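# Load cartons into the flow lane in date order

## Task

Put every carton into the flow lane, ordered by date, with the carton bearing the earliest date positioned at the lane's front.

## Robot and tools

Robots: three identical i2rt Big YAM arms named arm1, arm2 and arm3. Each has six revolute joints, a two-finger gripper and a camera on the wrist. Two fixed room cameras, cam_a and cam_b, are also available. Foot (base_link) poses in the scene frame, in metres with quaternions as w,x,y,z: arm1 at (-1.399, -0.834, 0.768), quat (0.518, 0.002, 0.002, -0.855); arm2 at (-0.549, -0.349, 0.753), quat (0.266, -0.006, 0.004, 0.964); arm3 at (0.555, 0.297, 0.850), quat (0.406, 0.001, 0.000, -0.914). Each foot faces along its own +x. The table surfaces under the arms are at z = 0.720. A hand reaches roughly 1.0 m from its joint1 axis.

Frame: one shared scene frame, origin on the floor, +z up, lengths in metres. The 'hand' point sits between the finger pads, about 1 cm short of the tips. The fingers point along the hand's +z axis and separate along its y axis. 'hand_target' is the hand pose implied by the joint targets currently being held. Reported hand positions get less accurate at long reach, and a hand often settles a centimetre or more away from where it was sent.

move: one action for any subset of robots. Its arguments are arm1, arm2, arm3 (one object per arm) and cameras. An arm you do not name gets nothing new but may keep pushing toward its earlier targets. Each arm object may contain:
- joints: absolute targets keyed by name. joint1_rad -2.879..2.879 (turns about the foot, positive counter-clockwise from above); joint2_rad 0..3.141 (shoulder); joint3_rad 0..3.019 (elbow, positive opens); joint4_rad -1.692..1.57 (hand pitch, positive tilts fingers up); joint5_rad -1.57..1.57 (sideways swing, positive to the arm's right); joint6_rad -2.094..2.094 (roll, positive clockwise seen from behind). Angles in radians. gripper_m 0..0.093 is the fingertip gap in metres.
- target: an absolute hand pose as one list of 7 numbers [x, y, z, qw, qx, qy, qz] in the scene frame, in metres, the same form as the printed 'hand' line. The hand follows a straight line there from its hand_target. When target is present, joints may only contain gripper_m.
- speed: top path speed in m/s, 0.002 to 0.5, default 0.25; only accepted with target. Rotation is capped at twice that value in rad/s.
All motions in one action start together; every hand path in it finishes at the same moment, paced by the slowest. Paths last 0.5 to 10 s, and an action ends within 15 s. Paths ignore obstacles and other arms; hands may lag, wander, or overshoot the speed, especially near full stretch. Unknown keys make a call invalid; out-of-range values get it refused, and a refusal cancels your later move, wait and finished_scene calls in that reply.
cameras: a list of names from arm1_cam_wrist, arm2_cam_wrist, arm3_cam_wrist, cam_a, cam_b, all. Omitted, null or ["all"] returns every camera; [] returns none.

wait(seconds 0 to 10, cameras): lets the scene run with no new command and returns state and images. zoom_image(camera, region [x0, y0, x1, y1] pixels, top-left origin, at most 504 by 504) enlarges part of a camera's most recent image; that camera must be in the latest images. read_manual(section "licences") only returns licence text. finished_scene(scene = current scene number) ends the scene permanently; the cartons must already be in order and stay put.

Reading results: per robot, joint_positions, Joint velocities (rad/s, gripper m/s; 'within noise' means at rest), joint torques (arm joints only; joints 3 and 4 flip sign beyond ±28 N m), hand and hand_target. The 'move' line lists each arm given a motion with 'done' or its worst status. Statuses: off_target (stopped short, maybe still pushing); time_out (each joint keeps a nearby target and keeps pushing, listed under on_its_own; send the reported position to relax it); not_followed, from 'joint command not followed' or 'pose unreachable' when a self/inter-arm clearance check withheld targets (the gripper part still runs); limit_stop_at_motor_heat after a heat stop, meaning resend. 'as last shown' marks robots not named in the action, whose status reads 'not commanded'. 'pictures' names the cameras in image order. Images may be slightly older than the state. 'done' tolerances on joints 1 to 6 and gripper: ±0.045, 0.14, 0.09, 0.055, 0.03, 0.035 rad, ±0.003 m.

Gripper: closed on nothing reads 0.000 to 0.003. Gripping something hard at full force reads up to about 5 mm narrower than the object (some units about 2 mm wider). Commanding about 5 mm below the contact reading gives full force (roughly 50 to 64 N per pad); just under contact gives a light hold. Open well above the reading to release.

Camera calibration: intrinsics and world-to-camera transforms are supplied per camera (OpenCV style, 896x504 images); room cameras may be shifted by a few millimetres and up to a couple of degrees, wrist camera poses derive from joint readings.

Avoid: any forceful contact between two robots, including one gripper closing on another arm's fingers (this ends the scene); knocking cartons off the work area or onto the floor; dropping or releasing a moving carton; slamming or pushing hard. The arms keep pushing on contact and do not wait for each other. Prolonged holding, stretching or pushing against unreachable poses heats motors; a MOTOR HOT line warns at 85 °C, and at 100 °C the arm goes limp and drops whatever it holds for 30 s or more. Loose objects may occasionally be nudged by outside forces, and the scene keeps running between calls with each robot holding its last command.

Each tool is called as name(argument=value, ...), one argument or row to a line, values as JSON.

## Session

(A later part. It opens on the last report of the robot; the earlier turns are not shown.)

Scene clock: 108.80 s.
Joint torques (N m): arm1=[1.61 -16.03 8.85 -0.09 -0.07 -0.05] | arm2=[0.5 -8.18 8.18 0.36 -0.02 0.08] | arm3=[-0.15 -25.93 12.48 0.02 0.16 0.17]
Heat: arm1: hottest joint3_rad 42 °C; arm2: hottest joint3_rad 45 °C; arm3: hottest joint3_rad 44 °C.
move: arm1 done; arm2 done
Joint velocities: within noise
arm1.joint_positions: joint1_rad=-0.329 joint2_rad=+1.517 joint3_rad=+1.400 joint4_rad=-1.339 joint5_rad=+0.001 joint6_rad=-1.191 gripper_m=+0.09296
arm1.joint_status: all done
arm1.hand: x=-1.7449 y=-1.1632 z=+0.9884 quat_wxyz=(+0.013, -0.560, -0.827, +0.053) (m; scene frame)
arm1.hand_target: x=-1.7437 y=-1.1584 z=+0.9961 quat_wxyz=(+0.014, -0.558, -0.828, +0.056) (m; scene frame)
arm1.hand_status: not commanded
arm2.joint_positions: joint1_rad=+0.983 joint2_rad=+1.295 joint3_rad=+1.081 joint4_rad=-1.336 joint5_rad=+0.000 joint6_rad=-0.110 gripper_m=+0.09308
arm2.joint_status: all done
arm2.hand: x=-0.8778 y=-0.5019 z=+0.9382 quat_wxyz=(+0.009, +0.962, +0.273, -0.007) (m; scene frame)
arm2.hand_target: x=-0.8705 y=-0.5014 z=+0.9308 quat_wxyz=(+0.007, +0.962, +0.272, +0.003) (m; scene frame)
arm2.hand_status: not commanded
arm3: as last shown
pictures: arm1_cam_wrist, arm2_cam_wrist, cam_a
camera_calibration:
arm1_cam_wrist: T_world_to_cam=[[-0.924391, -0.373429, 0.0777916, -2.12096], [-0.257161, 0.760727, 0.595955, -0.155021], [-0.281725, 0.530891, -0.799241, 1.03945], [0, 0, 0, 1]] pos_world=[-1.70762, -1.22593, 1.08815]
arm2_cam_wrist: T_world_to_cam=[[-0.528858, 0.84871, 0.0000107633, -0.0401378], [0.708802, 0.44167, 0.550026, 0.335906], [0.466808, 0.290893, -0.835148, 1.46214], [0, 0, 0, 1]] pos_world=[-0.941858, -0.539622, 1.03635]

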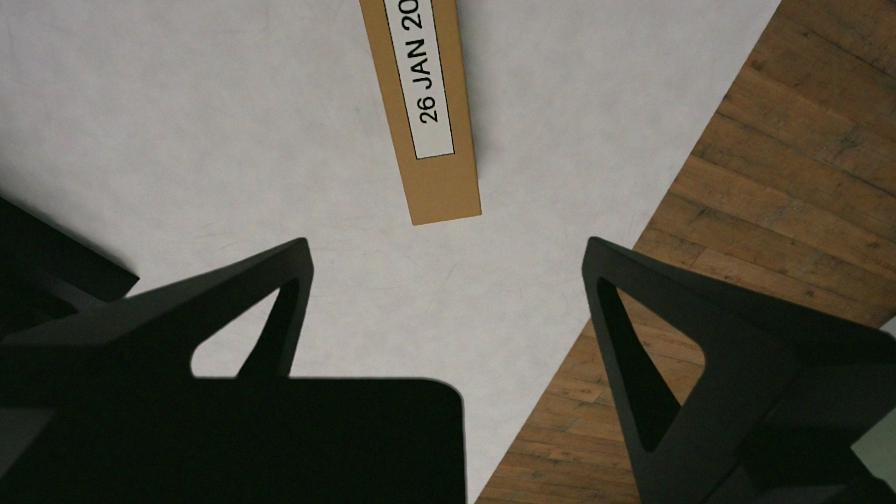

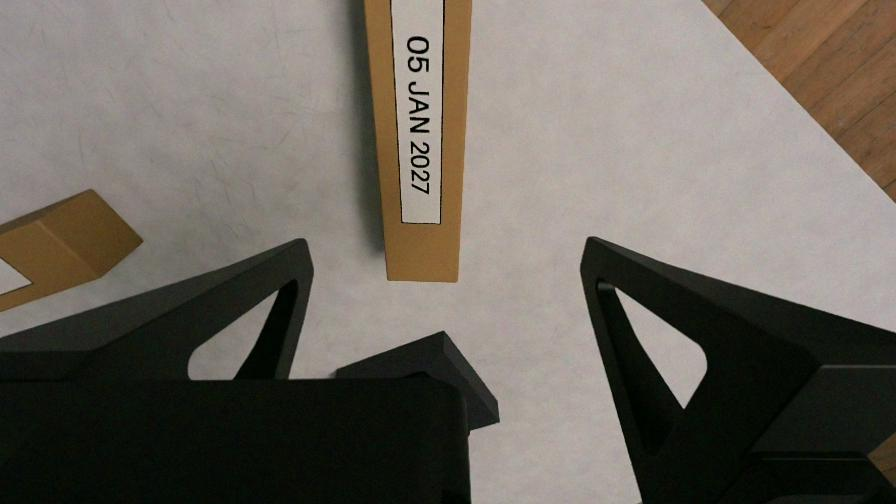

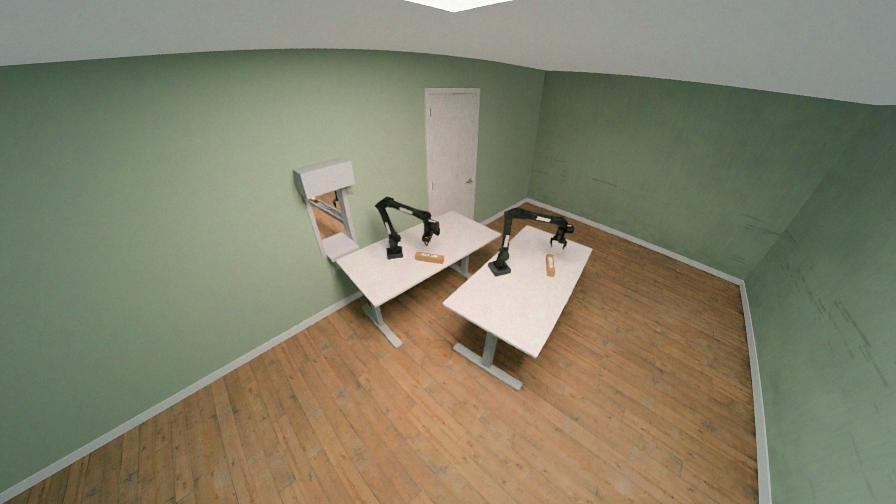

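move(
  arm1={"target": [-1.741, -1.1695, 0.83, 0, 0.5, 0.866, 0], "speed": 0.2},
  arm2={"target": [-0.867, -0.516, 0.742, 0, 0.9636, 0.2672, 0], "speed": 0.18},
  cameras=["arm1_cam_wrist", "arm2_cam_wrist"],
)

Scene clock: 130.83 s.
Joint torques (N m): arm1=[1.67 -16.15 7.83 0.47 -0.11 -0.06] | arm2=[0.79 -8.47 6.42 0.77 0.05 0.08] | arm3=[-0.38 -25.99 12.49 -0.02 0.17 0.15]
Heat: arm1: hottest joint3_rad 42 °C; arm2: hottest joint3_rad 46 °C; arm3: hottest joint3_rad 45 °C.
move: arm1 done; arm2 done
Joint velocities: within noise
arm1.joint_positions: joint1_rad=-0.329 joint2_rad=+1.715 joint3_rad=+1.204 joint4_rad=-1.073 joint5_rad=-0.001 joint6_rad=-1.310 gripper_m=+0.09296
arm1.joint_status: not commanded
arm1.hand: x=-1.7421 y=-1.1606 z=+0.8282 quat_wxyz=(-0.002, -0.510, -0.860, -0.009) (m; scene frame)
arm1.hand_target: x=-1.7409 y=-1.1694 z=+0.8301 quat_wxyz=(+0.000, -0.500, -0.866, +0.000) (m; scene frame)
arm1.hand_status: done (0.009 m and 1.7 deg from the pose sent, 0.158 m and 10.3 deg at the start)
arm2.joint_positions: joint1_rad=+1.019 joint2_rad=+1.561 joint3_rad=+0.790 joint4_rad=-0.783 joint5_rad=+0.013 joint6_rad=-0.062 gripper_m=+0.09308
arm2.joint_status: not commanded
arm2.hand: x=-0.8730 y=-0.5149 z=+0.7499 quat_wxyz=(+0.002, +0.964, +0.267, -0.007) (m; scene frame)
arm2.hand_target: x=-0.8669 y=-0.5159 z=+0.7422 quat_wxyz=(+0.000, +0.964, +0.267, +0.000) (m; scene frame)
arm2.hand_status: done (0.010 m and 0.8 deg from the pose sent, 0.197 m and 1.5 deg at the start)
arm3: as last shown
pictures: arm1_cam_wrist, arm2_cam_wrist
camera_calibration:
arm1_cam_wrist: T_world_to_cam=[[-0.875069, -0.482252, -0.0410749, -2.04687], [-0.396985, 0.666613, 0.630896, -0.442692], [-0.27687, 0.568383, -0.77478, 0.942438], [0, 0, 0, 1]] pos_world=[-1.70596, -1.22767, 0.9254]
arm2_cam_wrist: T_world_to_cam=[[-0.519327, 0.854488, 0.0122209, -0.0244743], [0.715275, 0.426804, 0.553371, 0.437284], [0.467633, 0.296122, -0.832845, 1.30821], [0, 0, 0, 1]] pos_world=[-0.937253, -0.553113, 0.847859]

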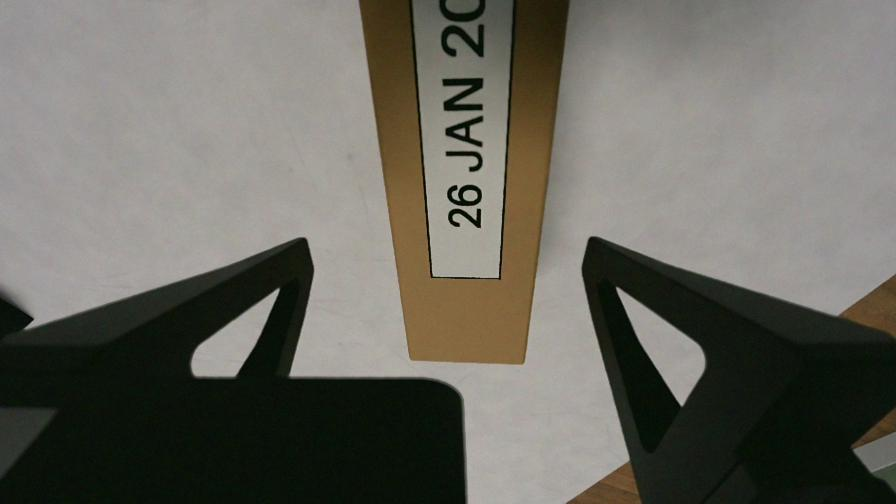

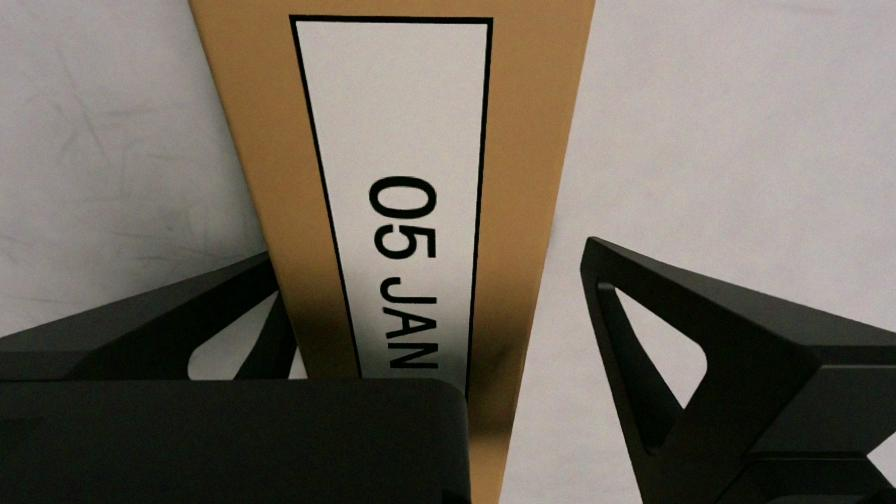

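move(
  arm1={"target": [-1.7484, -1.1736, 0.765, 0, 0.4848, 0.8746, 0], "speed": 0.12},
  arm2={"target": [-0.854, -0.522, 0.742, 0, 0.9636, 0.2672, 0], "speed": 0.12},
  cameras=["arm1_cam_wrist", "arm2_cam_wrist"],
)

Scene clock: 139.13 s.
Joint torques (N m): arm1=[1.32 -16.56 6.89 0.47 -0.11 -0.04] | arm2=[0.73 -9.7 5.87 0.79 0.04 0.04] | arm3=[-0.15 -25.99 12.49 0.06 0.15 0.15]
Heat: arm1: hottest joint3_rad 42 °C; arm2: hottest joint3_rad 45 °C; arm3: hottest joint3_rad 45 °C.
move: arm1 done; arm2 done
Joint velocities: within noise
arm1.joint_positions: joint1_rad=-0.329 joint2_rad=+1.828 joint3_rad=+1.166 joint4_rad=-0.920 joint5_rad=-0.001 joint6_rad=-1.349 gripper_m=+0.09296
arm1.joint_status: not commanded
arm1.hand: x=-1.7481 y=-1.1661 z=+0.7635 quat_wxyz=(-0.002, -0.493, -0.870, -0.008) (m; scene frame)
arm1.hand_target: x=-1.7483 y=-1.1735 z=+0.7650 quat_wxyz=(+0.000, -0.485, -0.875, +0.000) (m; scene frame)
arm1.hand_status: done (0.008 m and 1.5 deg from the pose sent, 0.065 m and 3.5 deg at the start)
arm2.joint_positions: joint1_rad=+1.052 joint2_rad=+1.561 joint3_rad=+0.772 joint4_rad=-0.777 joint5_rad=+0.013 joint6_rad=-0.029 gripper_m=+0.09308
arm2.joint_status: not commanded
arm2.hand: x=-0.8604 y=-0.5215 z=+0.7450 quat_wxyz=(+0.001, +0.963, +0.268, -0.001) (m; scene frame)
arm2.hand_target: x=-0.8540 y=-0.5219 z=+0.7420 quat_wxyz=(+0.000, +0.964, +0.267, +0.000) (m; scene frame)
arm2.hand_status: done (0.007 m and 0.2 deg from the pose sent, 0.022 m and 0.8 deg at the start)
arm3: as last shown
pictures: arm1_cam_wrist, arm2_cam_wrist
camera_calibration:
arm1_cam_wrist: T_world_to_cam=[[-0.855458, -0.516256, -0.0408949, -2.06289], [-0.422967, 0.65094, 0.630377, -0.46388], [-0.298816, 0.556558, -0.775211, 0.842017], [0, 0, 0, 1]] pos_world=[-1.70931, -1.23165, 0.860799]
arm2_cam_wrist: T_world_to_cam=[[-0.519922, 0.854136, 0.0115759, -0.0124314], [0.708911, 0.423882, 0.56371, 0.419023], [0.476578, 0.301292, -0.825891, 1.30541], [0, 0, 0, 1]] pos_world=[-0.925644, -0.560308, 0.842064]

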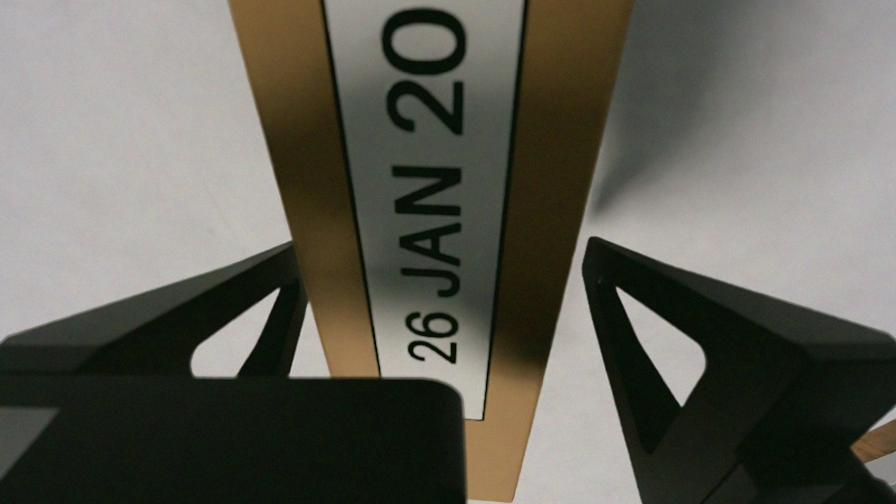

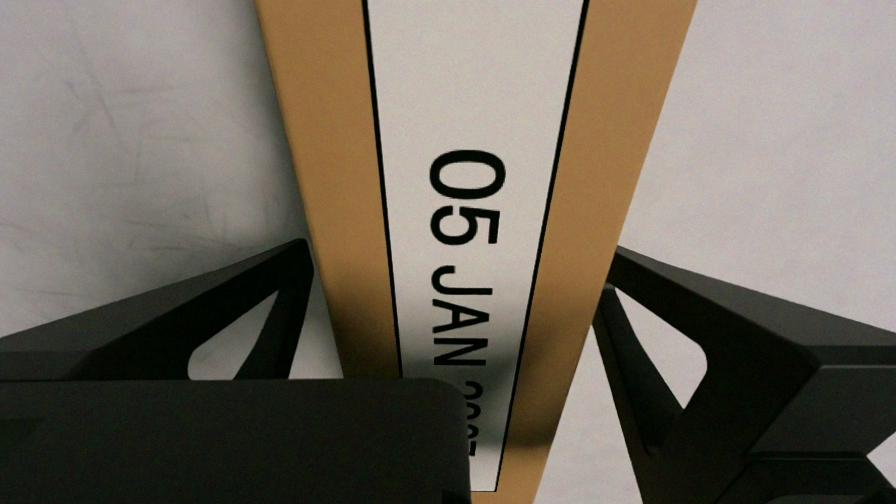

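move(
  arm1={"joints": {"gripper_m": 0.056}},
  arm2={"joints": {"gripper_m": 0.056}},
  cameras=[],
)

move(
  arm1={"target": [-1.748, -1.172, 0.93, 0, 0.4848, 0.8746, 0], "speed": 0.18},
  arm2={"target": [-0.857, -0.524, 0.93, 0, 0.9636, 0.2672, 0], "speed": 0.18},
  cameras=["arm1_cam_wrist", "arm2_cam_wrist"],
)

move(
  arm1={"joints": {"joint1_rad": 2.0, "joint2_rad": 1.6, "joint3_rad": 1.3, "joint4_rad": -1.27, "joint5_rad": 0, "joint6_rad": 0}},
  arm2={"joints": {"joint1_rad": -1.68, "joint2_rad": 1.562, "joint3_rad": 1.337, "joint4_rad": -1.346, "joint5_rad": 0, "joint6_rad": 0.92}},
  cameras=["arm1_cam_wrist", "arm2_cam_wrist"],
)

Scene clock: 148.60 s.
Joint torques (N m): arm1=[1.38 -16.91 6.99 0.47 -0.08 -0.04] | arm2=[0.73 -9.76 5.87 0.75 -0.15 0.07] | arm3=[-0.03 -25.88 12.49 0.06 0.16 0.15]
Heat: arm1: hottest joint3_rad 42 °C; arm2: hottest joint3_rad 45 °C; arm3: hottest joint3_rad 45 °C.
move: arm1 off_target; arm2 off_target
Joint velocities: within noise
arm1.joint_positions: joint1_rad=-0.329 joint2_rad=+1.828 joint3_rad=+1.165 joint4_rad=-0.920 joint5_rad=-0.001 joint6_rad=-1.352 gripper_m=+0.06073
arm1.joint_status: gripper_m off_target (ended at +0.06076, target +0.05600)
arm1.hand: x=-1.7479 y=-1.1660 z=+0.7634 quat_wxyz=(-0.002, -0.492, -0.870, -0.008) (m; scene frame)
arm1.hand_target: x=-1.7484 y=-1.1735 z=+0.7651 quat_wxyz=(+0.000, -0.485, -0.875, +0.000) (m; scene frame)
arm1.hand_status: not commanded
arm2.joint_positions: joint1_rad=+1.052 joint2_rad=+1.561 joint3_rad=+0.772 joint4_rad=-0.776 joint5_rad=+0.018 joint6_rad=-0.027 gripper_m=+0.06081
arm2.joint_status: gripper_m off_target (ended at +0.06083, target +0.05600)
arm2.hand: x=-0.8609 y=-0.5209 z=+0.7450 quat_wxyz=(-0.001, +0.964, +0.267, -0.002) (m; scene frame)
arm2.hand_target: x=-0.8540 y=-0.5219 z=+0.7420 quat_wxyz=(+0.000, +0.964, +0.267, +0.000) (m; scene frame)
arm2.hand_status: not commanded
arm3: as last shown
pictures: none
No camera images: "cameras" was empty.

Scene clock: 150.50 s.
Joint torques (N m): arm1=[1.2 -18.37 13.34 -0.47 -0.15 -0.07] | arm2=[0.79 -8.18 15.42 -0.32 -0.08 0.09] | arm3=[-0.15 -25.82 12.45 0.12 0.18 0.15]
Heat: arm1: hottest joint3_rad 42 °C; arm2: hottest joint3_rad 45 °C; arm3: hottest joint3_rad 45 °C.
move: arm1 off_target; arm2 off_target
Joint velocities: within noise
arm1.joint_positions: joint1_rad=-0.329 joint2_rad=+1.658 joint3_rad=+1.309 joint4_rad=-1.304 joint5_rad=+0.000 joint6_rad=-1.352 gripper_m=+0.06074
arm1.joint_status: not commanded
arm1.hand: x=-1.7332 y=-1.1520 z=+0.8913 quat_wxyz=(-0.012, -0.492, -0.870, -0.042) (m; scene frame)
arm1.hand_target: x=-1.7461 y=-1.1701 z=+0.9300 quat_wxyz=(+0.000, -0.485, -0.875, +0.000) (m; scene frame)
arm1.hand_status: off_target (0.046 m and 5.1 deg from the pose sent, 0.167 m and 1.4 deg at the start)
arm2.joint_positions: joint1_rad=+1.060 joint2_rad=+1.293 joint3_rad=+0.967 joint4_rad=-1.321 joint5_rad=+0.015 joint6_rad=-0.021 gripper_m=+0.06081
arm2.joint_status: not commanded
arm2.hand: x=-0.8348 y=-0.5070 z=+0.8981 quat_wxyz=(-0.010, +0.963, +0.268, +0.038) (m; scene frame)
arm2.hand_target: x=-0.8550 y=-0.5229 z=+0.9301 quat_wxyz=(+0.001, +0.964, +0.267, +0.000) (m; scene frame)
arm2.hand_status: off_target (0.042 m and 4.5 deg from the pose sent, 0.185 m and 0.2 deg at the start)
arm3: as last shown
pictures: arm1_cam_wrist, arm2_cam_wrist
camera_calibration:
arm1_cam_wrist: T_world_to_cam=[[-0.8501, -0.515058, -0.109753, -1.96563], [-0.45708, 0.618132, 0.639523, -0.652378], [-0.26155, 0.593824, -0.760897, 1.03247], [0, 0, 0, 1]] pos_world=[-1.69912, -1.22226, 0.98708]
arm2_cam_wrist: T_world_to_cam=[[-0.521456, 0.853204, 0.0112448, -0.0147433], [0.667282, 0.399542, 0.62857, 0.20307], [0.531806, 0.335275, -0.777672, 1.43529], [0, 0, 0, 1]] pos_world=[-0.906488, -0.549773, 0.988707]

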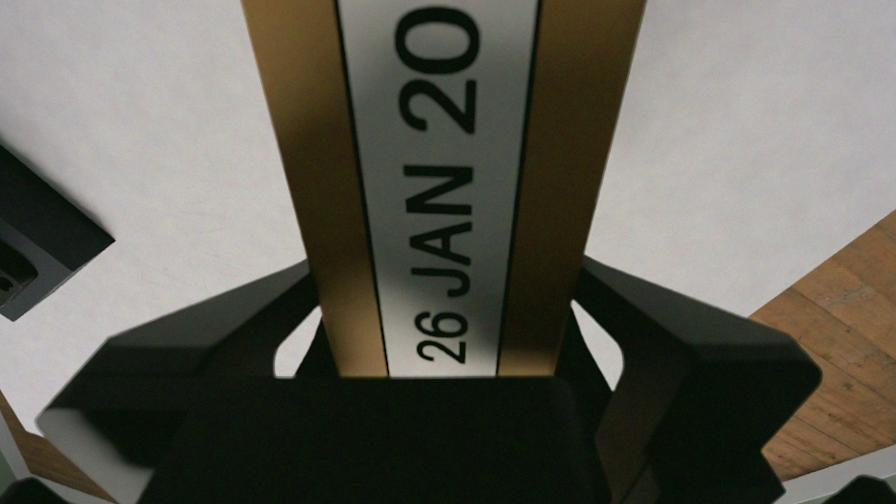

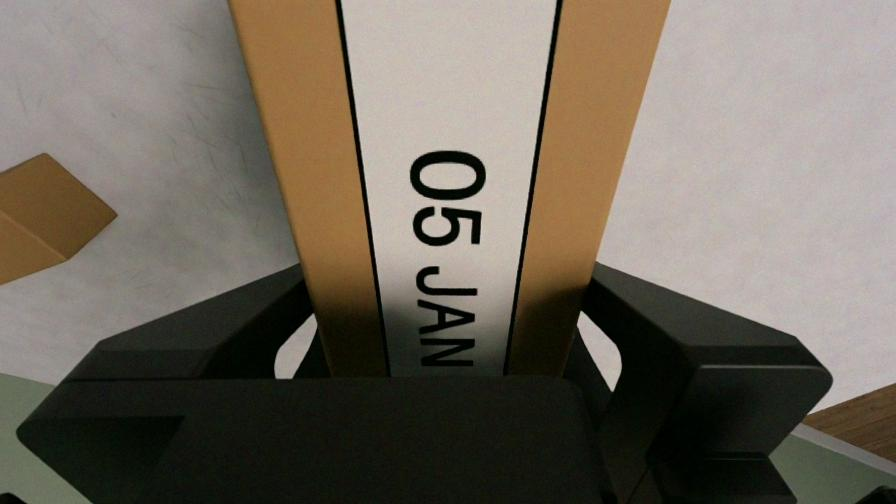

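Scene clock: 152.93 s.
Joint torques (N m): arm1=[1.38 -19.25 9.28 -0.24 0.06 0.11] | arm2=[0.15 -14.33 12.88 -0.29 0.05 0.08] | arm3=[-0.26 -26.17 12.49 0.02 0.19 0.16]
Heat: arm1: hottest joint3_rad 42 °C; arm2: hottest joint3_rad 46 °C; arm3: hottest joint3_rad 45 °C.
move: arm1 done; arm2 done
Joint velocities: within noise
arm1.joint_positions: joint1_rad=+1.998 joint2_rad=+1.641 joint3_rad=+1.283 joint4_rad=-1.262 joint5_rad=+0.000 joint6_rad=-0.007 gripper_m=+0.06072
arm1.joint_status: all done
arm1.hand: x=-0.9380 y=-0.8601 z=+0.8923 quat_wxyz=(+0.024, -0.023, -0.999, -0.003) (m; scene frame)
arm1.hand_target: x=-0.9337 y=-0.8594 z=+0.9169 quat_wxyz=(-0.002, -0.026, -1.000, -0.003) (m; scene frame)
arm1.hand_status: not commanded
arm2.joint_positions: joint1_rad=-1.684 joint2_rad=+1.582 joint3_rad=+1.292 joint4_rad=-1.336 joint5_rad=+0.001 joint6_rad=+0.910 gripper_m=+0.06081
arm2.joint_status: all done
arm2.hand: x=-0.2786 y=+0.0069 z=+0.9053 quat_wxyz=(+0.012, +0.004, -1.000, +0.028) (m; scene frame)
arm2.hand_target: x=-0.2729 y=+0.0182 z=+0.9300 quat_wxyz=(-0.005, +0.001, -1.000, +0.006) (m; scene frame)
arm2.hand_status: not commanded
arm3.joint_positions: joint1_rad=+0.626 joint2_rad=+2.044 joint3_rad=+1.732 joint4_rad=-1.279 joint5_rad=-0.002 joint6_rad=+1.449 gripper_m=+0.09309
arm3.joint_status: not commanded
arm3.hand: x=+0.4880 y=-0.3121 z=+0.9230 quat_wxyz=(+0.011, -1.000, -0.007, -0.003) (m; scene frame)
arm3.hand_target: x=+0.4851 y=-0.3182 z=+0.9241 quat_wxyz=(+0.008, -1.000, -0.001, -0.002) (m; scene frame)
arm3.hand_status: not commanded
pictures: arm1_cam_wrist, arm2_cam_wrist
camera_calibration:
arm1_cam_wrist: T_world_to_cam=[[-0.0441337, -0.998562, -0.03042, -0.869764], [-0.748312, 0.012869, 0.663222, -1.28479], [-0.661877, 0.0520341, -0.747804, 0.214734], [0, 0, 0, 1]] pos_world=[-0.857678, -0.863153, 0.986219]
arm2_cam_wrist: T_world_to_cam=[[0.0131301, -0.997539, 0.0688792, -0.0537575], [-0.811347, 0.0296325, 0.583814, -0.746826], [-0.584418, -0.0635504, -0.80896, 0.692862], [0, 0, 0, 1]] pos_world=[-0.200308, 0.0125368, 1.00021]

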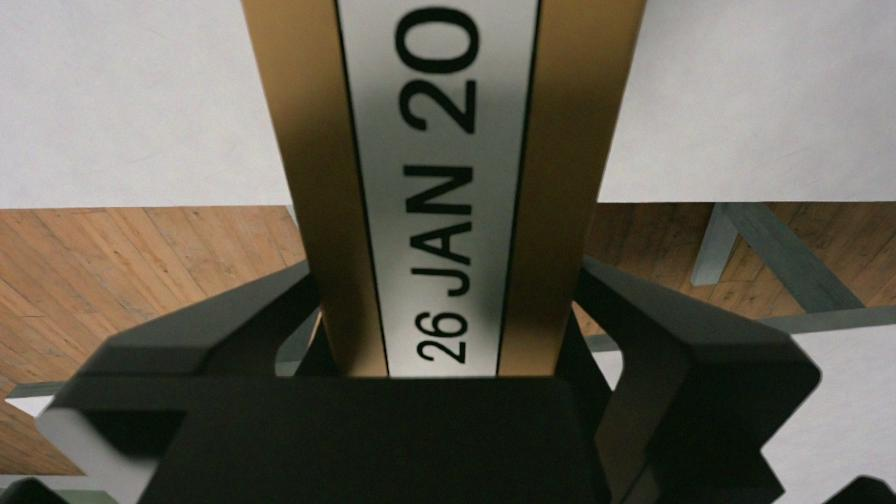

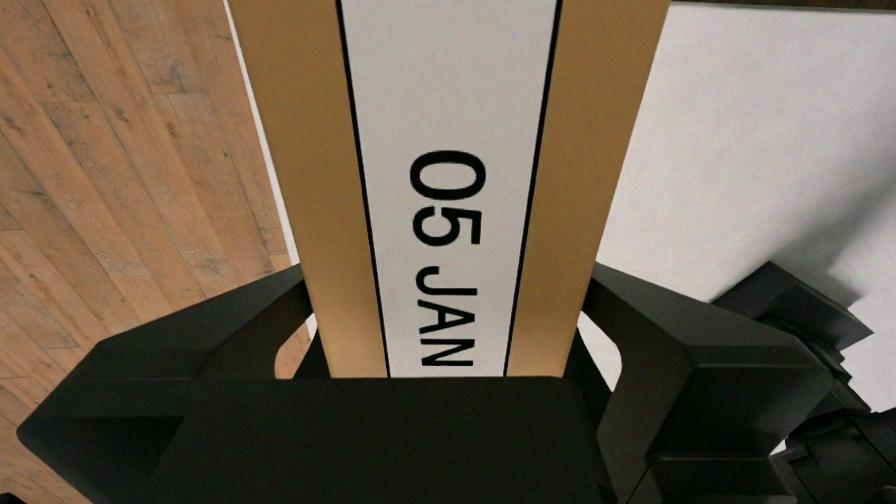

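move(
  arm1={"joints": {"joint1_rad": 2.615}},
  arm2={"target": [0.012, 0, 0.88, 0, 0, 1, 0], "speed": 0.2},
  cameras=["arm2_cam_wrist"],
)

move(
  arm1={"target": [-0.885, -0.51, 0.87, 0, 0.2782, -0.9605, 0], "speed": 0.2},
  arm2={"target": [0.012, 0, 0.746, 0, 0, 1, 0], "speed": 0.12},
  cameras=["arm2_cam_wrist"],
)

move(
  arm1={"target": [-0.885, -0.51, 0.757, 0, 0.2782, -0.9605, 0], "speed": 0.12},
  arm2={"joints": {"gripper_m": 0.093}},
  cameras=["arm1_cam_wrist"],
)

move(
  arm1={"joints": {"gripper_m": 0.093}},
  arm2={"target": [0.005, 0, 0.90, 0, 0, 1, 0], "speed": 0.25},
  cameras=["arm2_cam_wrist"],
)

move(
  arm1={"target": [-0.9, -0.52, 0.9, 0, 0.2782, -0.9605, 0], "speed": 0.3},
  arm2={"target": [-0.3, 0, 0.91, 0, 0, 1, 0], "speed": 0.35},
  arm3={"target": [0.33, 0, 0.95, 0, 1, 0, 0], "speed": 0.35},
  cameras=["cam_a", "arm3_cam_wrist"],
)

Scene clock: 163.40 s.
Joint torques (N m): arm1=[0.56 -19.08 9.32 -0.21 0.05 0.07] | arm2=[-0.26 -20.78 16.27 -0.34 -0.06 -0.12] | arm3=[-0.21 -25.82 12.48 0.1 0.17 0.14]
Heat: arm1: hottest joint3_rad 42 °C; arm2: hottest joint3_rad 50 °C; arm3: hottest joint3_rad 46 °C.
move: arm1 done; arm2 off_target
Joint velocities: within noise
arm1.joint_positions: joint1_rad=+2.619 joint2_rad=+1.641 joint3_rad=+1.283 joint4_rad=-1.262 joint5_rad=+0.000 joint6_rad=-0.003 gripper_m=+0.06071
arm1.joint_status: all done
arm1.hand: x=-1.0092 y=-0.5871 z=+0.8936 quat_wxyz=(+0.022, +0.281, -0.959, +0.005) (m; scene frame)
arm1.hand_target: x=-1.0047 y=-0.5866 z=+0.9182 quat_wxyz=(-0.002, +0.278, -0.961, -0.002) (m; scene frame)
arm1.hand_status: not commanded
arm2.joint_positions: joint1_rad=-2.051 joint2_rad=+2.125 joint3_rad=+1.921 joint4_rad=-1.443 joint5_rad=-0.012 joint6_rad=+0.563 gripper_m=+0.06081
arm2.joint_status: not commanded
arm2.hand: x=-0.0100 y=-0.0146 z=+0.8488 quat_wxyz=(+0.031, -0.006, -0.999, +0.021) (m; scene frame)
arm2.hand_target: x=+0.0095 y=-0.0014 z=+0.8806 quat_wxyz=(-0.001, +0.000, -1.000, +0.000) (m; scene frame)
arm2.hand_status: off_target (0.041 m and 4.3 deg from the pose sent, 0.292 m and 3.5 deg at the start)
arm3: as last shown
pictures: arm2_cam_wrist
camera_calibration:
arm2_cam_wrist: T_world_to_cam=[[-0.00582633, -0.998523, 0.0540231, -0.0624245], [-0.788404, 0.0378192, 0.613994, -0.520493], [-0.61513, -0.0390147, -0.78746, 0.784507], [0, 0, 0, 1]] pos_world=[0.0718513, -0.0120404, 0.94072]

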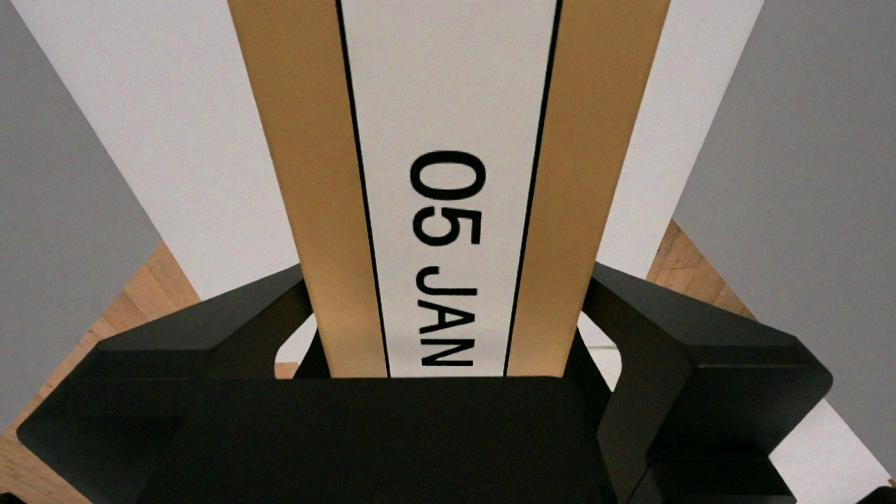

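Scene clock: 165.53 s.
Joint torques (N m): arm1=[0.73 -23.59 13.53 -0.32 0.15 0.08] | arm2=[-0.09 -19.6 7.77 1.83 0.02 -0.09] | arm3=[-0.09 -25.76 12.48 0.08 0.17 0.15]
Heat: arm1: hottest joint3_rad 43 °C; arm2: hottest joint3_rad 50 °C; arm3: hottest joint3_rad 46 °C.
move: arm1 off_target; arm2 off_target
Joint velocities: within noise
arm1.joint_positions: joint1_rad=+2.619 joint2_rad=+2.015 joint3_rad=+1.644 joint4_rad=-1.293 joint5_rad=+0.001 joint6_rad=-0.003 gripper_m=+0.06071
arm1.joint_status: not commanded
arm1.hand: x=-0.9101 y=-0.5240 z=+0.8302 quat_wxyz=(+0.043, +0.281, -0.959, +0.012) (m; scene frame)
arm1.hand_target: x=-0.8874 y=-0.5116 z=+0.8708 quat_wxyz=(+0.000, +0.278, -0.961, +0.000) (m; scene frame)
arm1.hand_status: off_target (0.049 m and 5.1 deg from the pose sent, 0.148 m and 2.6 deg at the start)
arm2.joint_positions: joint1_rad=-2.051 joint2_rad=+2.210 joint3_rad=+1.853 joint4_rad=-1.207 joint5_rad=-0.015 joint6_rad=+0.562 gripper_m=+0.06081
arm2.joint_status: not commanded
arm2.hand: x=+0.0142 y=-0.0006 z=+0.7690 quat_wxyz=(-0.004, -0.006, -1.000, -0.002) (m; scene frame)
arm2.hand_target: x=+0.0113 y=-0.0004 z=+0.7464 quat_wxyz=(+0.000, +0.000, -1.000, +0.000) (m; scene frame)
arm2.hand_status: off_target (0.023 m and 0.8 deg from the pose sent, 0.106 m and 4.3 deg at the start)
arm3: as last shown
pictures: arm2_cam_wrist
camera_calibration:
arm2_cam_wrist: T_world_to_cam=[[-0.00646379, -0.999946, 0.00817225, -0.00880656], [-0.829316, 0.00992683, 0.558692, -0.40983], [-0.558743, -0.00316611, -0.829335, 0.76859], [0, 0, 0, 1]] pos_world=[0.0895085, -0.00230432, 0.86646]

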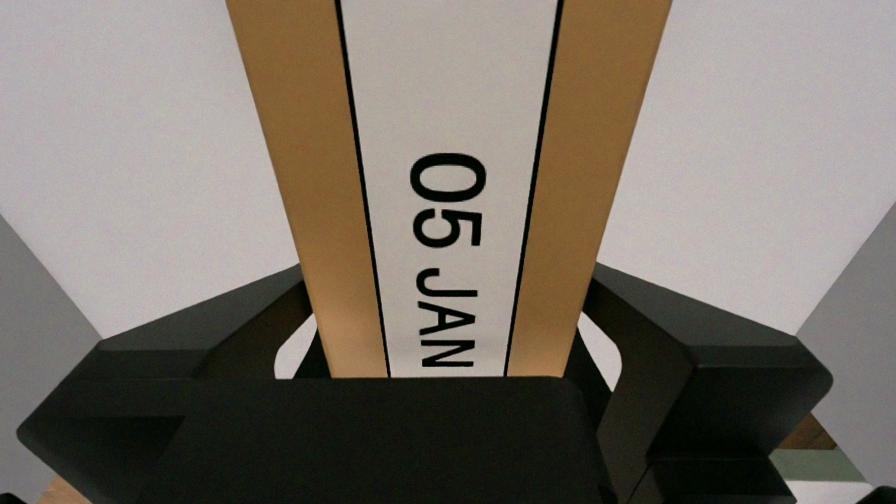

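Scene clock: 167.00 s.
Joint torques (N m): arm1=[0.73 -20.31 7.51 0.79 0.16 0.08] | arm2=[-0.03 -19.78 7.8 0.79 0.02 -0.1] | arm3=[-0.15 -25.99 12.48 0.05 0.15 0.14]
Heat: arm1: hottest joint3_rad 43 °C; arm2: hottest joint3_rad 50 °C; arm3: hottest joint3_rad 46 °C.
move: arm1 off_target; arm2 done
Joint velocities: within noise
arm1.joint_positions: joint1_rad=+2.619 joint2_rad=+2.091 joint3_rad=+1.600 joint4_rad=-1.082 joint5_rad=+0.001 joint6_rad=-0.003 gripper_m=+0.06036
arm1.joint_status: not commanded
arm1.hand: x=-0.8877 y=-0.5094 z=+0.7699 quat_wxyz=(-0.001, +0.281, -0.960, -0.001) (m; scene frame)
arm1.hand_target: x=-0.8852 y=-0.5102 z=+0.7572 quat_wxyz=(+0.000, +0.278, -0.961, +0.000) (m; scene frame)
arm1.hand_status: off_target (0.013 m and 0.4 deg from the pose sent, 0.079 m and 5.1 deg at the start)
arm2.joint_positions: joint1_rad=-2.051 joint2_rad=+2.211 joint3_rad=+1.853 joint4_rad=-1.183 joint5_rad=-0.015 joint6_rad=+0.562 gripper_m=+0.09294
arm2.joint_status: all done
arm2.hand: x=+0.0191 y=+0.0024 z=+0.7684 quat_wxyz=(-0.014, -0.005, -1.000, -0.008) (m; scene frame)
arm2.hand_target: x=+0.0113 y=-0.0003 z=+0.7464 quat_wxyz=(+0.000, +0.000, -1.000, +0.000) (m; scene frame)
arm2.hand_status: not commanded
arm3: as last shown
pictures: arm1_cam_wrist
camera_calibration:
arm1_cam_wrist: T_world_to_cam=[[0.542776, -0.839447, -0.0268926, 0.0781867], [-0.646671, -0.438132, 0.624386, -1.2802], [-0.535922, -0.321511, -0.780653, 0.0849747], [0, 0, 0, 1]] pos_world=[-0.824767, -0.467943, 0.867779]

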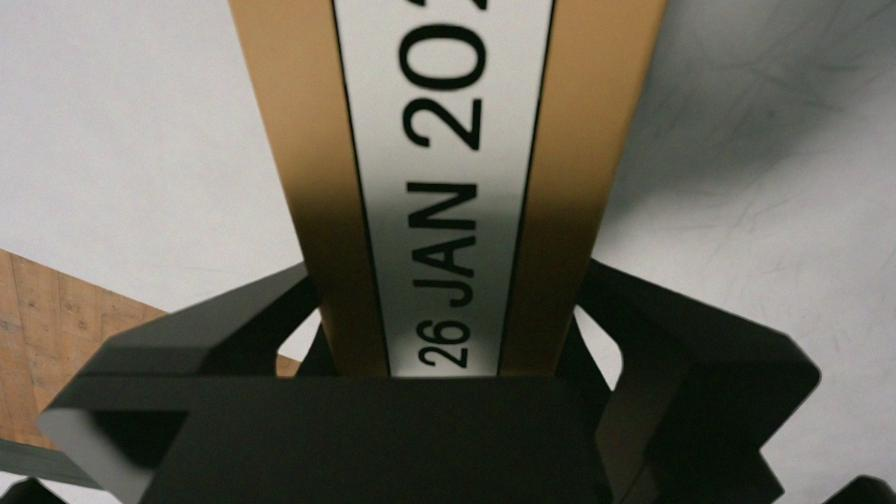

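Scene clock: 168.50 s.
Joint torques (N m): arm1=[0.73 -21.66 7.41 0.53 0.13 0.07] | arm2=[0.15 -18.49 14.06 -0.1 0.02 -0.07] | arm3=[-0.09 -25.99 12.48 -0.01 0.17 0.15]
Heat: arm1: hottest joint3_rad 42 °C; arm2: hottest joint3_rad 50 °C; arm3: hottest joint3_rad 46 °C.
move: arm1 done; arm2 off_target
Joint velocities: within noise
arm1.joint_positions: joint1_rad=+2.619 joint2_rad=+2.106 joint3_rad=+1.600 joint4_rad=-1.074 joint5_rad=+0.002 joint6_rad=-0.003 gripper_m=+0.09292
arm1.joint_status: all done
arm1.hand: x=-0.8879 y=-0.5097 z=+0.7608 quat_wxyz=(+0.003, +0.281, -0.960, +0.000) (m; scene frame)
arm1.hand_target: x=-0.8852 y=-0.5102 z=+0.7572 quat_wxyz=(+0.000, +0.278, -0.961, +0.000) (m; scene frame)
arm1.hand_status: not commanded
arm2.joint_positions: joint1_rad=-2.051 joint2_rad=+2.080 joint3_rad=+1.973 joint4_rad=-1.484 joint5_rad=-0.015 joint6_rad=+0.562 gripper_m=+0.09294
arm2.joint_status: not commanded
arm2.hand: x=-0.0053 y=-0.0104 z=+0.8958 quat_wxyz=(+0.008, -0.006, -1.000, +0.005) (m; scene frame)
arm2.hand_target: x=+0.0043 y=-0.0003 z=+0.9000 quat_wxyz=(-0.001, +0.000, -1.000, +0.000) (m; scene frame)
arm2.hand_status: off_target (0.015 m and 1.2 deg from the pose sent, 0.132 m and 2.0 deg at the start)
arm3: as last shown
pictures: arm2_cam_wrist
camera_calibration:
arm2_cam_wrist: T_world_to_cam=[[-0.00649837, -0.999722, 0.0226593, -0.0326118], [-0.815996, 0.0183995, 0.577765, -0.513716], [-0.578021, -0.0147354, -0.815889, 0.850646], [0, 0, 0, 1]] pos_world=[0.0722889, -0.010616, 0.991579]

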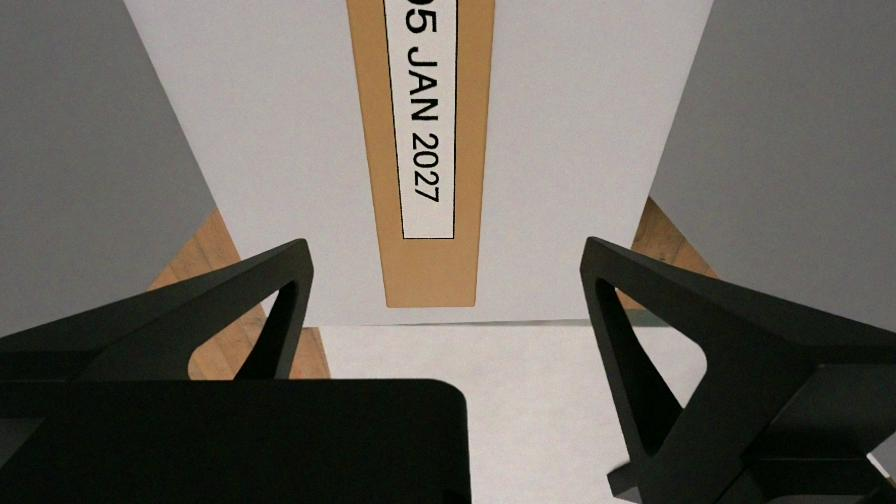

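Scene clock: 170.67 s.
Joint torques (N m): arm1=[0.73 -21.89 12.18 -0.35 0.13 0.07] | arm2=[0.09 -11.34 8.1 0.73 0.11 0.11] | arm3=[-0.73 -14.27 9.48 0.68 0.02 -0.04]
Heat: arm1: hottest joint3_rad 43 °C; arm2: hottest joint3_rad 50 °C; arm3: hottest joint3_rad 45 °C.
move: arm1 off_target; arm2 done; arm3 done
Joint velocities: within noise
arm1.joint_positions: joint1_rad=+2.619 joint2_rad=+1.940 joint3_rad=+1.648 joint4_rad=-1.338 joint5_rad=+0.002 joint6_rad=-0.003 gripper_m=+0.09292
arm1.joint_status: not commanded
arm1.hand: x=-0.9150 y=-0.5274 z=+0.8742 quat_wxyz=(+0.026, +0.281, -0.959, +0.007) (m; scene frame)
arm1.hand_target: x=-0.9010 y=-0.5207 z=+0.9003 quat_wxyz=(+0.000, +0.278, -0.961, +0.000) (m; scene frame)
arm1.hand_status: off_target (0.031 m and 3.1 deg from the pose sent, 0.140 m and 0.5 deg at the start)
arm2.joint_positions: joint1_rad=-1.664 joint2_rad=+1.495 joint3_rad=+1.225 joint4_rad=-1.288 joint5_rad=-0.016 joint6_rad=+0.930 gripper_m=+0.09294
arm2.joint_status: not commanded
arm2.hand: x=-0.2967 y=+0.0028 z=+0.9170 quat_wxyz=(-0.002, +0.004, -1.000, -0.004) (m; scene frame)
arm2.hand_target: x=-0.3000 y=+0.0000 z=+0.9101 quat_wxyz=(+0.000, +0.000, -1.000, +0.000) (m; scene frame)
arm2.hand_status: done (0.008 m and 0.7 deg from the pose sent, 0.295 m and 1.2 deg at the start)
arm3.joint_positions: joint1_rad=+0.099 joint2_rad=+1.416 joint3_rad=+0.960 joint4_rad=-1.121 joint5_rad=+0.005 joint6_rad=+0.936 gripper_m=+0.09309
arm3.joint_status: not commanded
arm3.hand: x=+0.3325 y=-0.0012 z=+0.9507 quat_wxyz=(+0.004, -1.000, +0.000, -0.001) (m; scene frame)
arm3.hand_target: x=+0.3300 y=+0.0000 z=+0.9500 quat_wxyz=(+0.000, -1.000, +0.000, +0.000) (m; scene frame)
arm3.hand_status: done (0.003 m and 0.5 deg from the pose sent, 0.351 m and 1.5 deg at the start)
pictures: arm3_cam_wrist, cam_a
camera_calibration:
arm3_cam_wrist: T_world_to_cam=[[0.0160729, 0.999856, 0.00537583, -0.00839066], [0.801875, -0.0161017, 0.597275, -0.832662], [0.597275, -0.00528922, -0.802019, 0.686844], [0, 0, 0, 1]] pos_world=[0.257591, -0.00138492, 1.04823]

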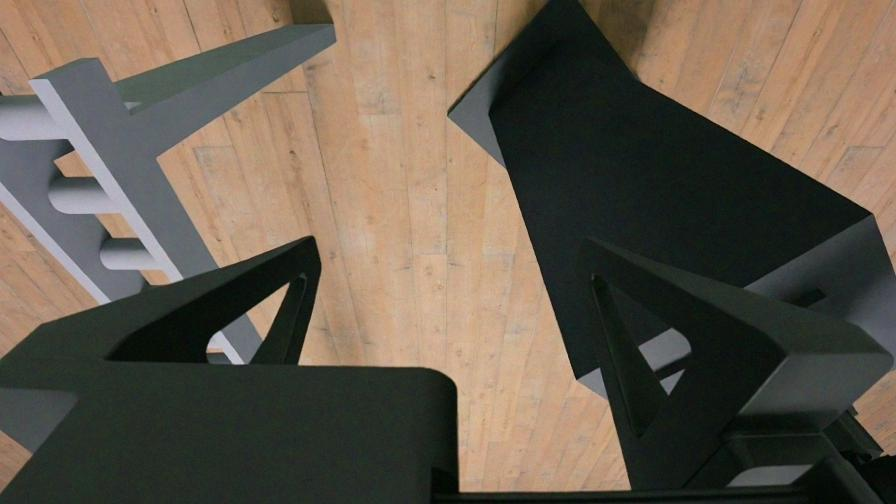

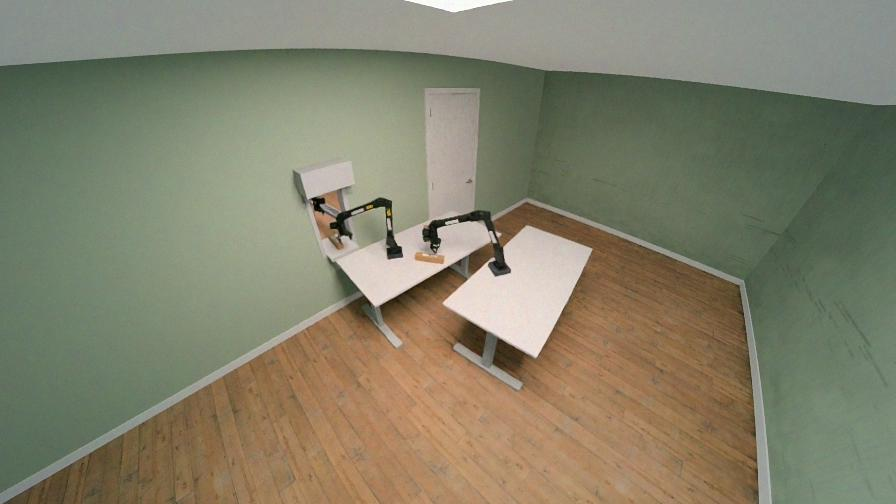

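move(
  arm1={"joints": {"joint1_rad": 0.9, "joint2_rad": 1.5, "joint3_rad": 1.4, "joint4_rad": -1.45, "joint5_rad": 0, "joint6_rad": 0}},
  arm2={"joints": {"joint1_rad": 2.128, "joint2_rad": 1.5, "joint3_rad": 1.4, "joint4_rad": -1.45, "joint5_rad": 0, "joint6_rad": -0.904}},
  arm3={"target": [0.003, 0.001, 0.83, 0, 0.99991, -0.01309, 0], "speed": 0.25},
  cameras=["arm2_cam_wrist", "arm3_cam_wrist"],
)

Scene clock: 181.23 s.
Joint torques (N m): arm1=[0.03 -15.09 8.8 -0.18 0.04 0.07] | arm2=[0.09 -11.99 12.97 -0.12 -0.07 -0.12] | arm3=[-0.09 -24.7 13.23 -0.02 -0.01 -0.04]
Heat: arm1: hottest joint3_rad 44 °C; arm2: hottest joint3_rad 50 °C; arm3: hottest joint3_rad 44 °C.
move: arm1 done; arm2 done; arm3 off_target
Joint velocities: within noise
arm1.joint_positions: joint1_rad=+0.909 joint2_rad=+1.508 joint3_rad=+1.399 joint4_rad=-1.440 joint5_rad=+0.001 joint6_rad=-0.003 gripper_m=+0.09294
arm1.joint_status: all done
arm1.hand: x=-1.2129 y=-1.2456 z=+0.9911 quat_wxyz=(-0.008, -0.540, -0.842, +0.003) (m; scene frame)
arm1.hand_target: x=-1.2173 y=-1.2446 z=+0.9949 quat_wxyz=(-0.008, -0.545, -0.839, +0.003) (m; scene frame)
arm1.hand_status: not commanded
arm2.joint_positions: joint1_rad=+2.126 joint2_rad=+1.504 joint3_rad=+1.360 joint4_rad=-1.441 joint5_rad=-0.001 joint6_rad=-0.894 gripper_m=+0.09308
arm2.joint_status: all done
arm2.hand: x=-0.5439 y=-0.7853 z=+0.9703 quat_wxyz=(+0.004, +0.324, +0.946, +0.003) (m; scene frame)
arm2.hand_target: x=-0.5432 y=-0.7943 z=+0.9873 quat_wxyz=(+0.010, +0.319, +0.948, -0.014) (m; scene frame)
arm2.hand_status: not commanded
arm3.joint_positions: joint1_rad=-0.340 joint2_rad=+2.128 joint3_rad=+1.627 joint4_rad=-1.066 joint5_rad=+0.003 joint6_rad=+0.529 gripper_m=+0.09309
arm3.joint_status: not commanded
arm3.hand: x=+0.0126 y=+0.0051 z=+0.8355 quat_wxyz=(+0.000, -1.000, +0.016, +0.001) (m; scene frame)
arm3.hand_target: x=+0.0034 y=+0.0012 z=+0.8299 quat_wxyz=(+0.000, -1.000, +0.013, +0.000) (m; scene frame)
arm3.hand_status: off_target (0.012 m and 0.4 deg from the pose sent, 0.351 m and 1.5 deg at the start)
pictures: arm2_cam_wrist, arm3_cam_wrist
camera_calibration:
arm2_cam_wrist: T_world_to_cam=[[-0.609947, -0.792431, 0.00408829, -0.959965], [-0.654815, 0.506914, 0.560585, -0.493983], [-0.446298, 0.33925, -0.828087, 0.950039], [0, 0, 0, 1]] pos_world=[-0.484996, -0.8326, 1.06756]
arm3_cam_wrist: T_world_to_cam=[[0.048535, 0.99882, -0.00178939, -0.00328451], [0.804114, -0.0380109, 0.593259, -0.503693], [0.59249, -0.0302327, -0.80501, 0.788324], [0, 0, 0, 1]] pos_world=[-0.0618887, 0.00796794, 0.933423]

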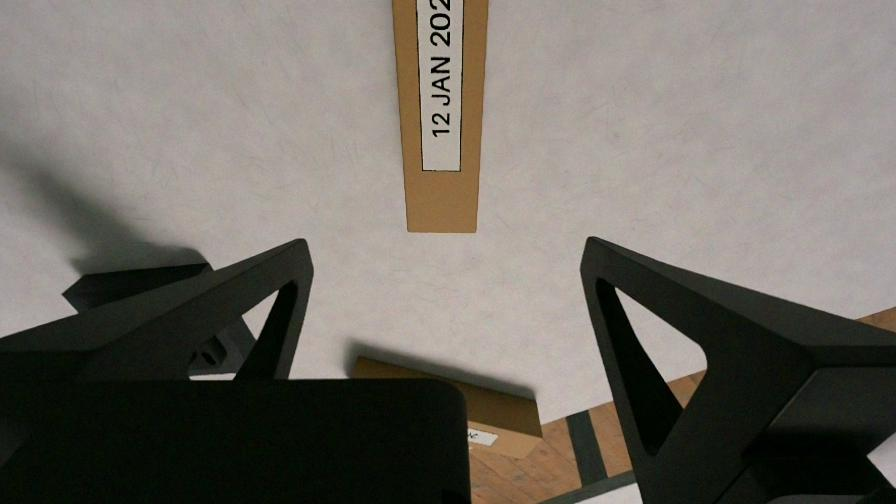

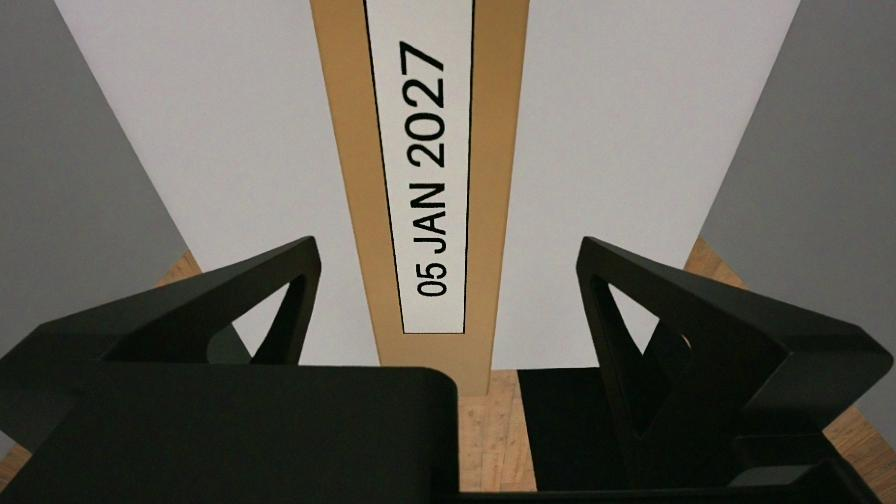

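move(
  arm2={"target": [-0.54, -0.794, 0.742, 0, 0.3214, 0.9469, 0], "speed": 0.2},
  arm3={"target": [0.001, -0.0055, 0.783, 0, 0.99991, -0.01309, 0], "speed": 0.1},
  cameras=["arm2_cam_wrist", "arm3_cam_wrist"],
)

Scene clock: 194.87 s.
Joint torques (N m): arm1=[0.09 -15.09 8.8 -0.16 0.04 0.07] | arm2=[0.5 -12.1 6.84 0.96 -0.03 -0.01] | arm3=[0.32 -24.88 12.48 0.73 0 0.06]
Heat: arm1: hottest joint3_rad 42 °C; arm2: hottest joint3_rad 53 °C; arm3: hottest joint3_rad 44 °C.
move: arm2 done; arm3 off_target
Joint velocities: within noise
arm1.joint_positions: joint1_rad=+0.909 joint2_rad=+1.508 joint3_rad=+1.399 joint4_rad=-1.441 joint5_rad=+0.001 joint6_rad=-0.003 gripper_m=+0.09294
arm1.joint_status: not commanded
arm1.hand: x=-1.2129 y=-1.2455 z=+0.9911 quat_wxyz=(-0.008, -0.540, -0.842, +0.003) (m; scene frame)
arm1.hand_target: x=-1.2174 y=-1.2446 z=+0.9949 quat_wxyz=(-0.008, -0.545, -0.839, +0.003) (m; scene frame)
arm1.hand_status: not commanded
arm2.joint_positions: joint1_rad=+2.126 joint2_rad=+1.763 joint3_rad=+1.046 joint4_rad=-0.858 joint5_rad=+0.007 joint6_rad=-0.894 gripper_m=+0.09308
arm2.joint_status: not commanded
arm2.hand: x=-0.5431 y=-0.7966 z=+0.7506 quat_wxyz=(+0.002, +0.324, +0.946, -0.003) (m; scene frame)
arm2.hand_target: x=-0.5400 y=-0.7939 z=+0.7422 quat_wxyz=(+0.000, +0.321, +0.947, +0.000) (m; scene frame)
arm2.hand_status: done (0.009 m and 0.6 deg from the pose sent, 0.229 m and 0.7 deg at the start)
arm3.joint_positions: joint1_rad=-0.340 joint2_rad=+2.202 joint3_rad=+1.627 joint4_rad=-1.007 joint5_rad=+0.003 joint6_rad=+0.529 gripper_m=+0.09309
arm3.joint_status: not commanded
arm3.hand: x=+0.0108 y=+0.0041 z=+0.7914 quat_wxyz=(+0.004, -1.000, +0.016, -0.005) (m; scene frame)
arm3.hand_target: x=+0.0017 y=-0.0052 z=+0.7831 quat_wxyz=(+0.000, -1.000, +0.013, +0.000) (m; scene frame)
arm3.hand_status: off_target (0.016 m and 0.9 deg from the pose sent, 0.055 m and 0.4 deg at the start)
pictures: arm2_cam_wrist, arm3_cam_wrist
camera_calibration:
arm2_cam_wrist: T_world_to_cam=[[-0.609946, -0.792257, 0.0171854, -0.977141], [-0.650349, 0.512849, 0.560385, -0.357278], [-0.452783, 0.330628, -0.828054, 0.761858], [0, 0, 0, 1]] pos_world=[-0.483402, -0.842809, 0.847865]
arm3_cam_wrist: T_world_to_cam=[[0.0484609, 0.998805, 0.00638983, -0.00878977], [0.795879, -0.0424791, 0.603963, -0.484557], [0.603513, -0.0241831, -0.796987, 0.747236], [0, 0, 0, 1]] pos_world=[-0.0648919, 0.00626623, 0.888248]

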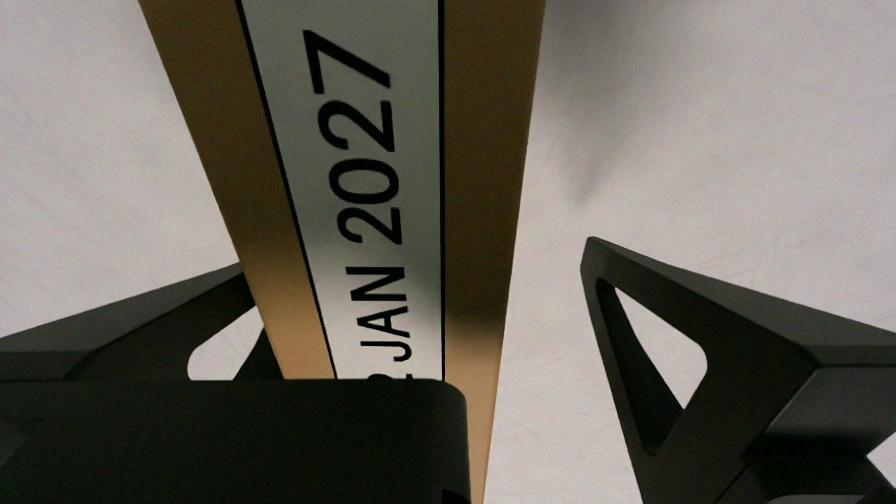

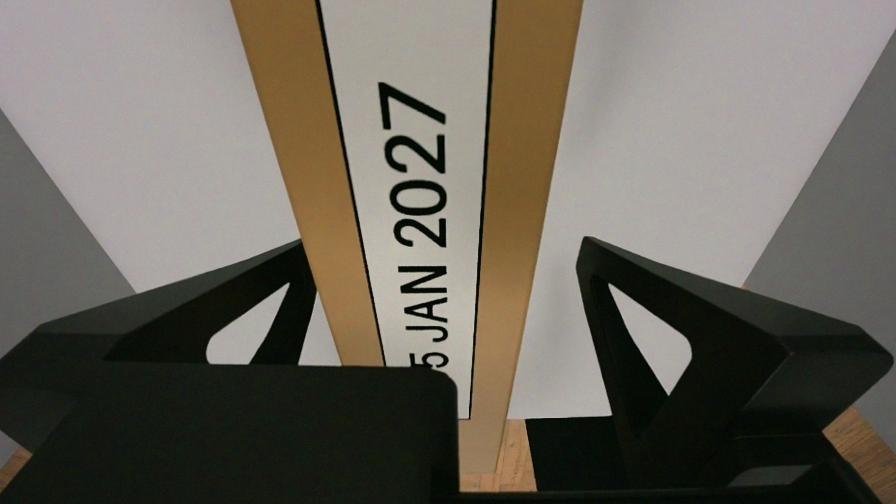

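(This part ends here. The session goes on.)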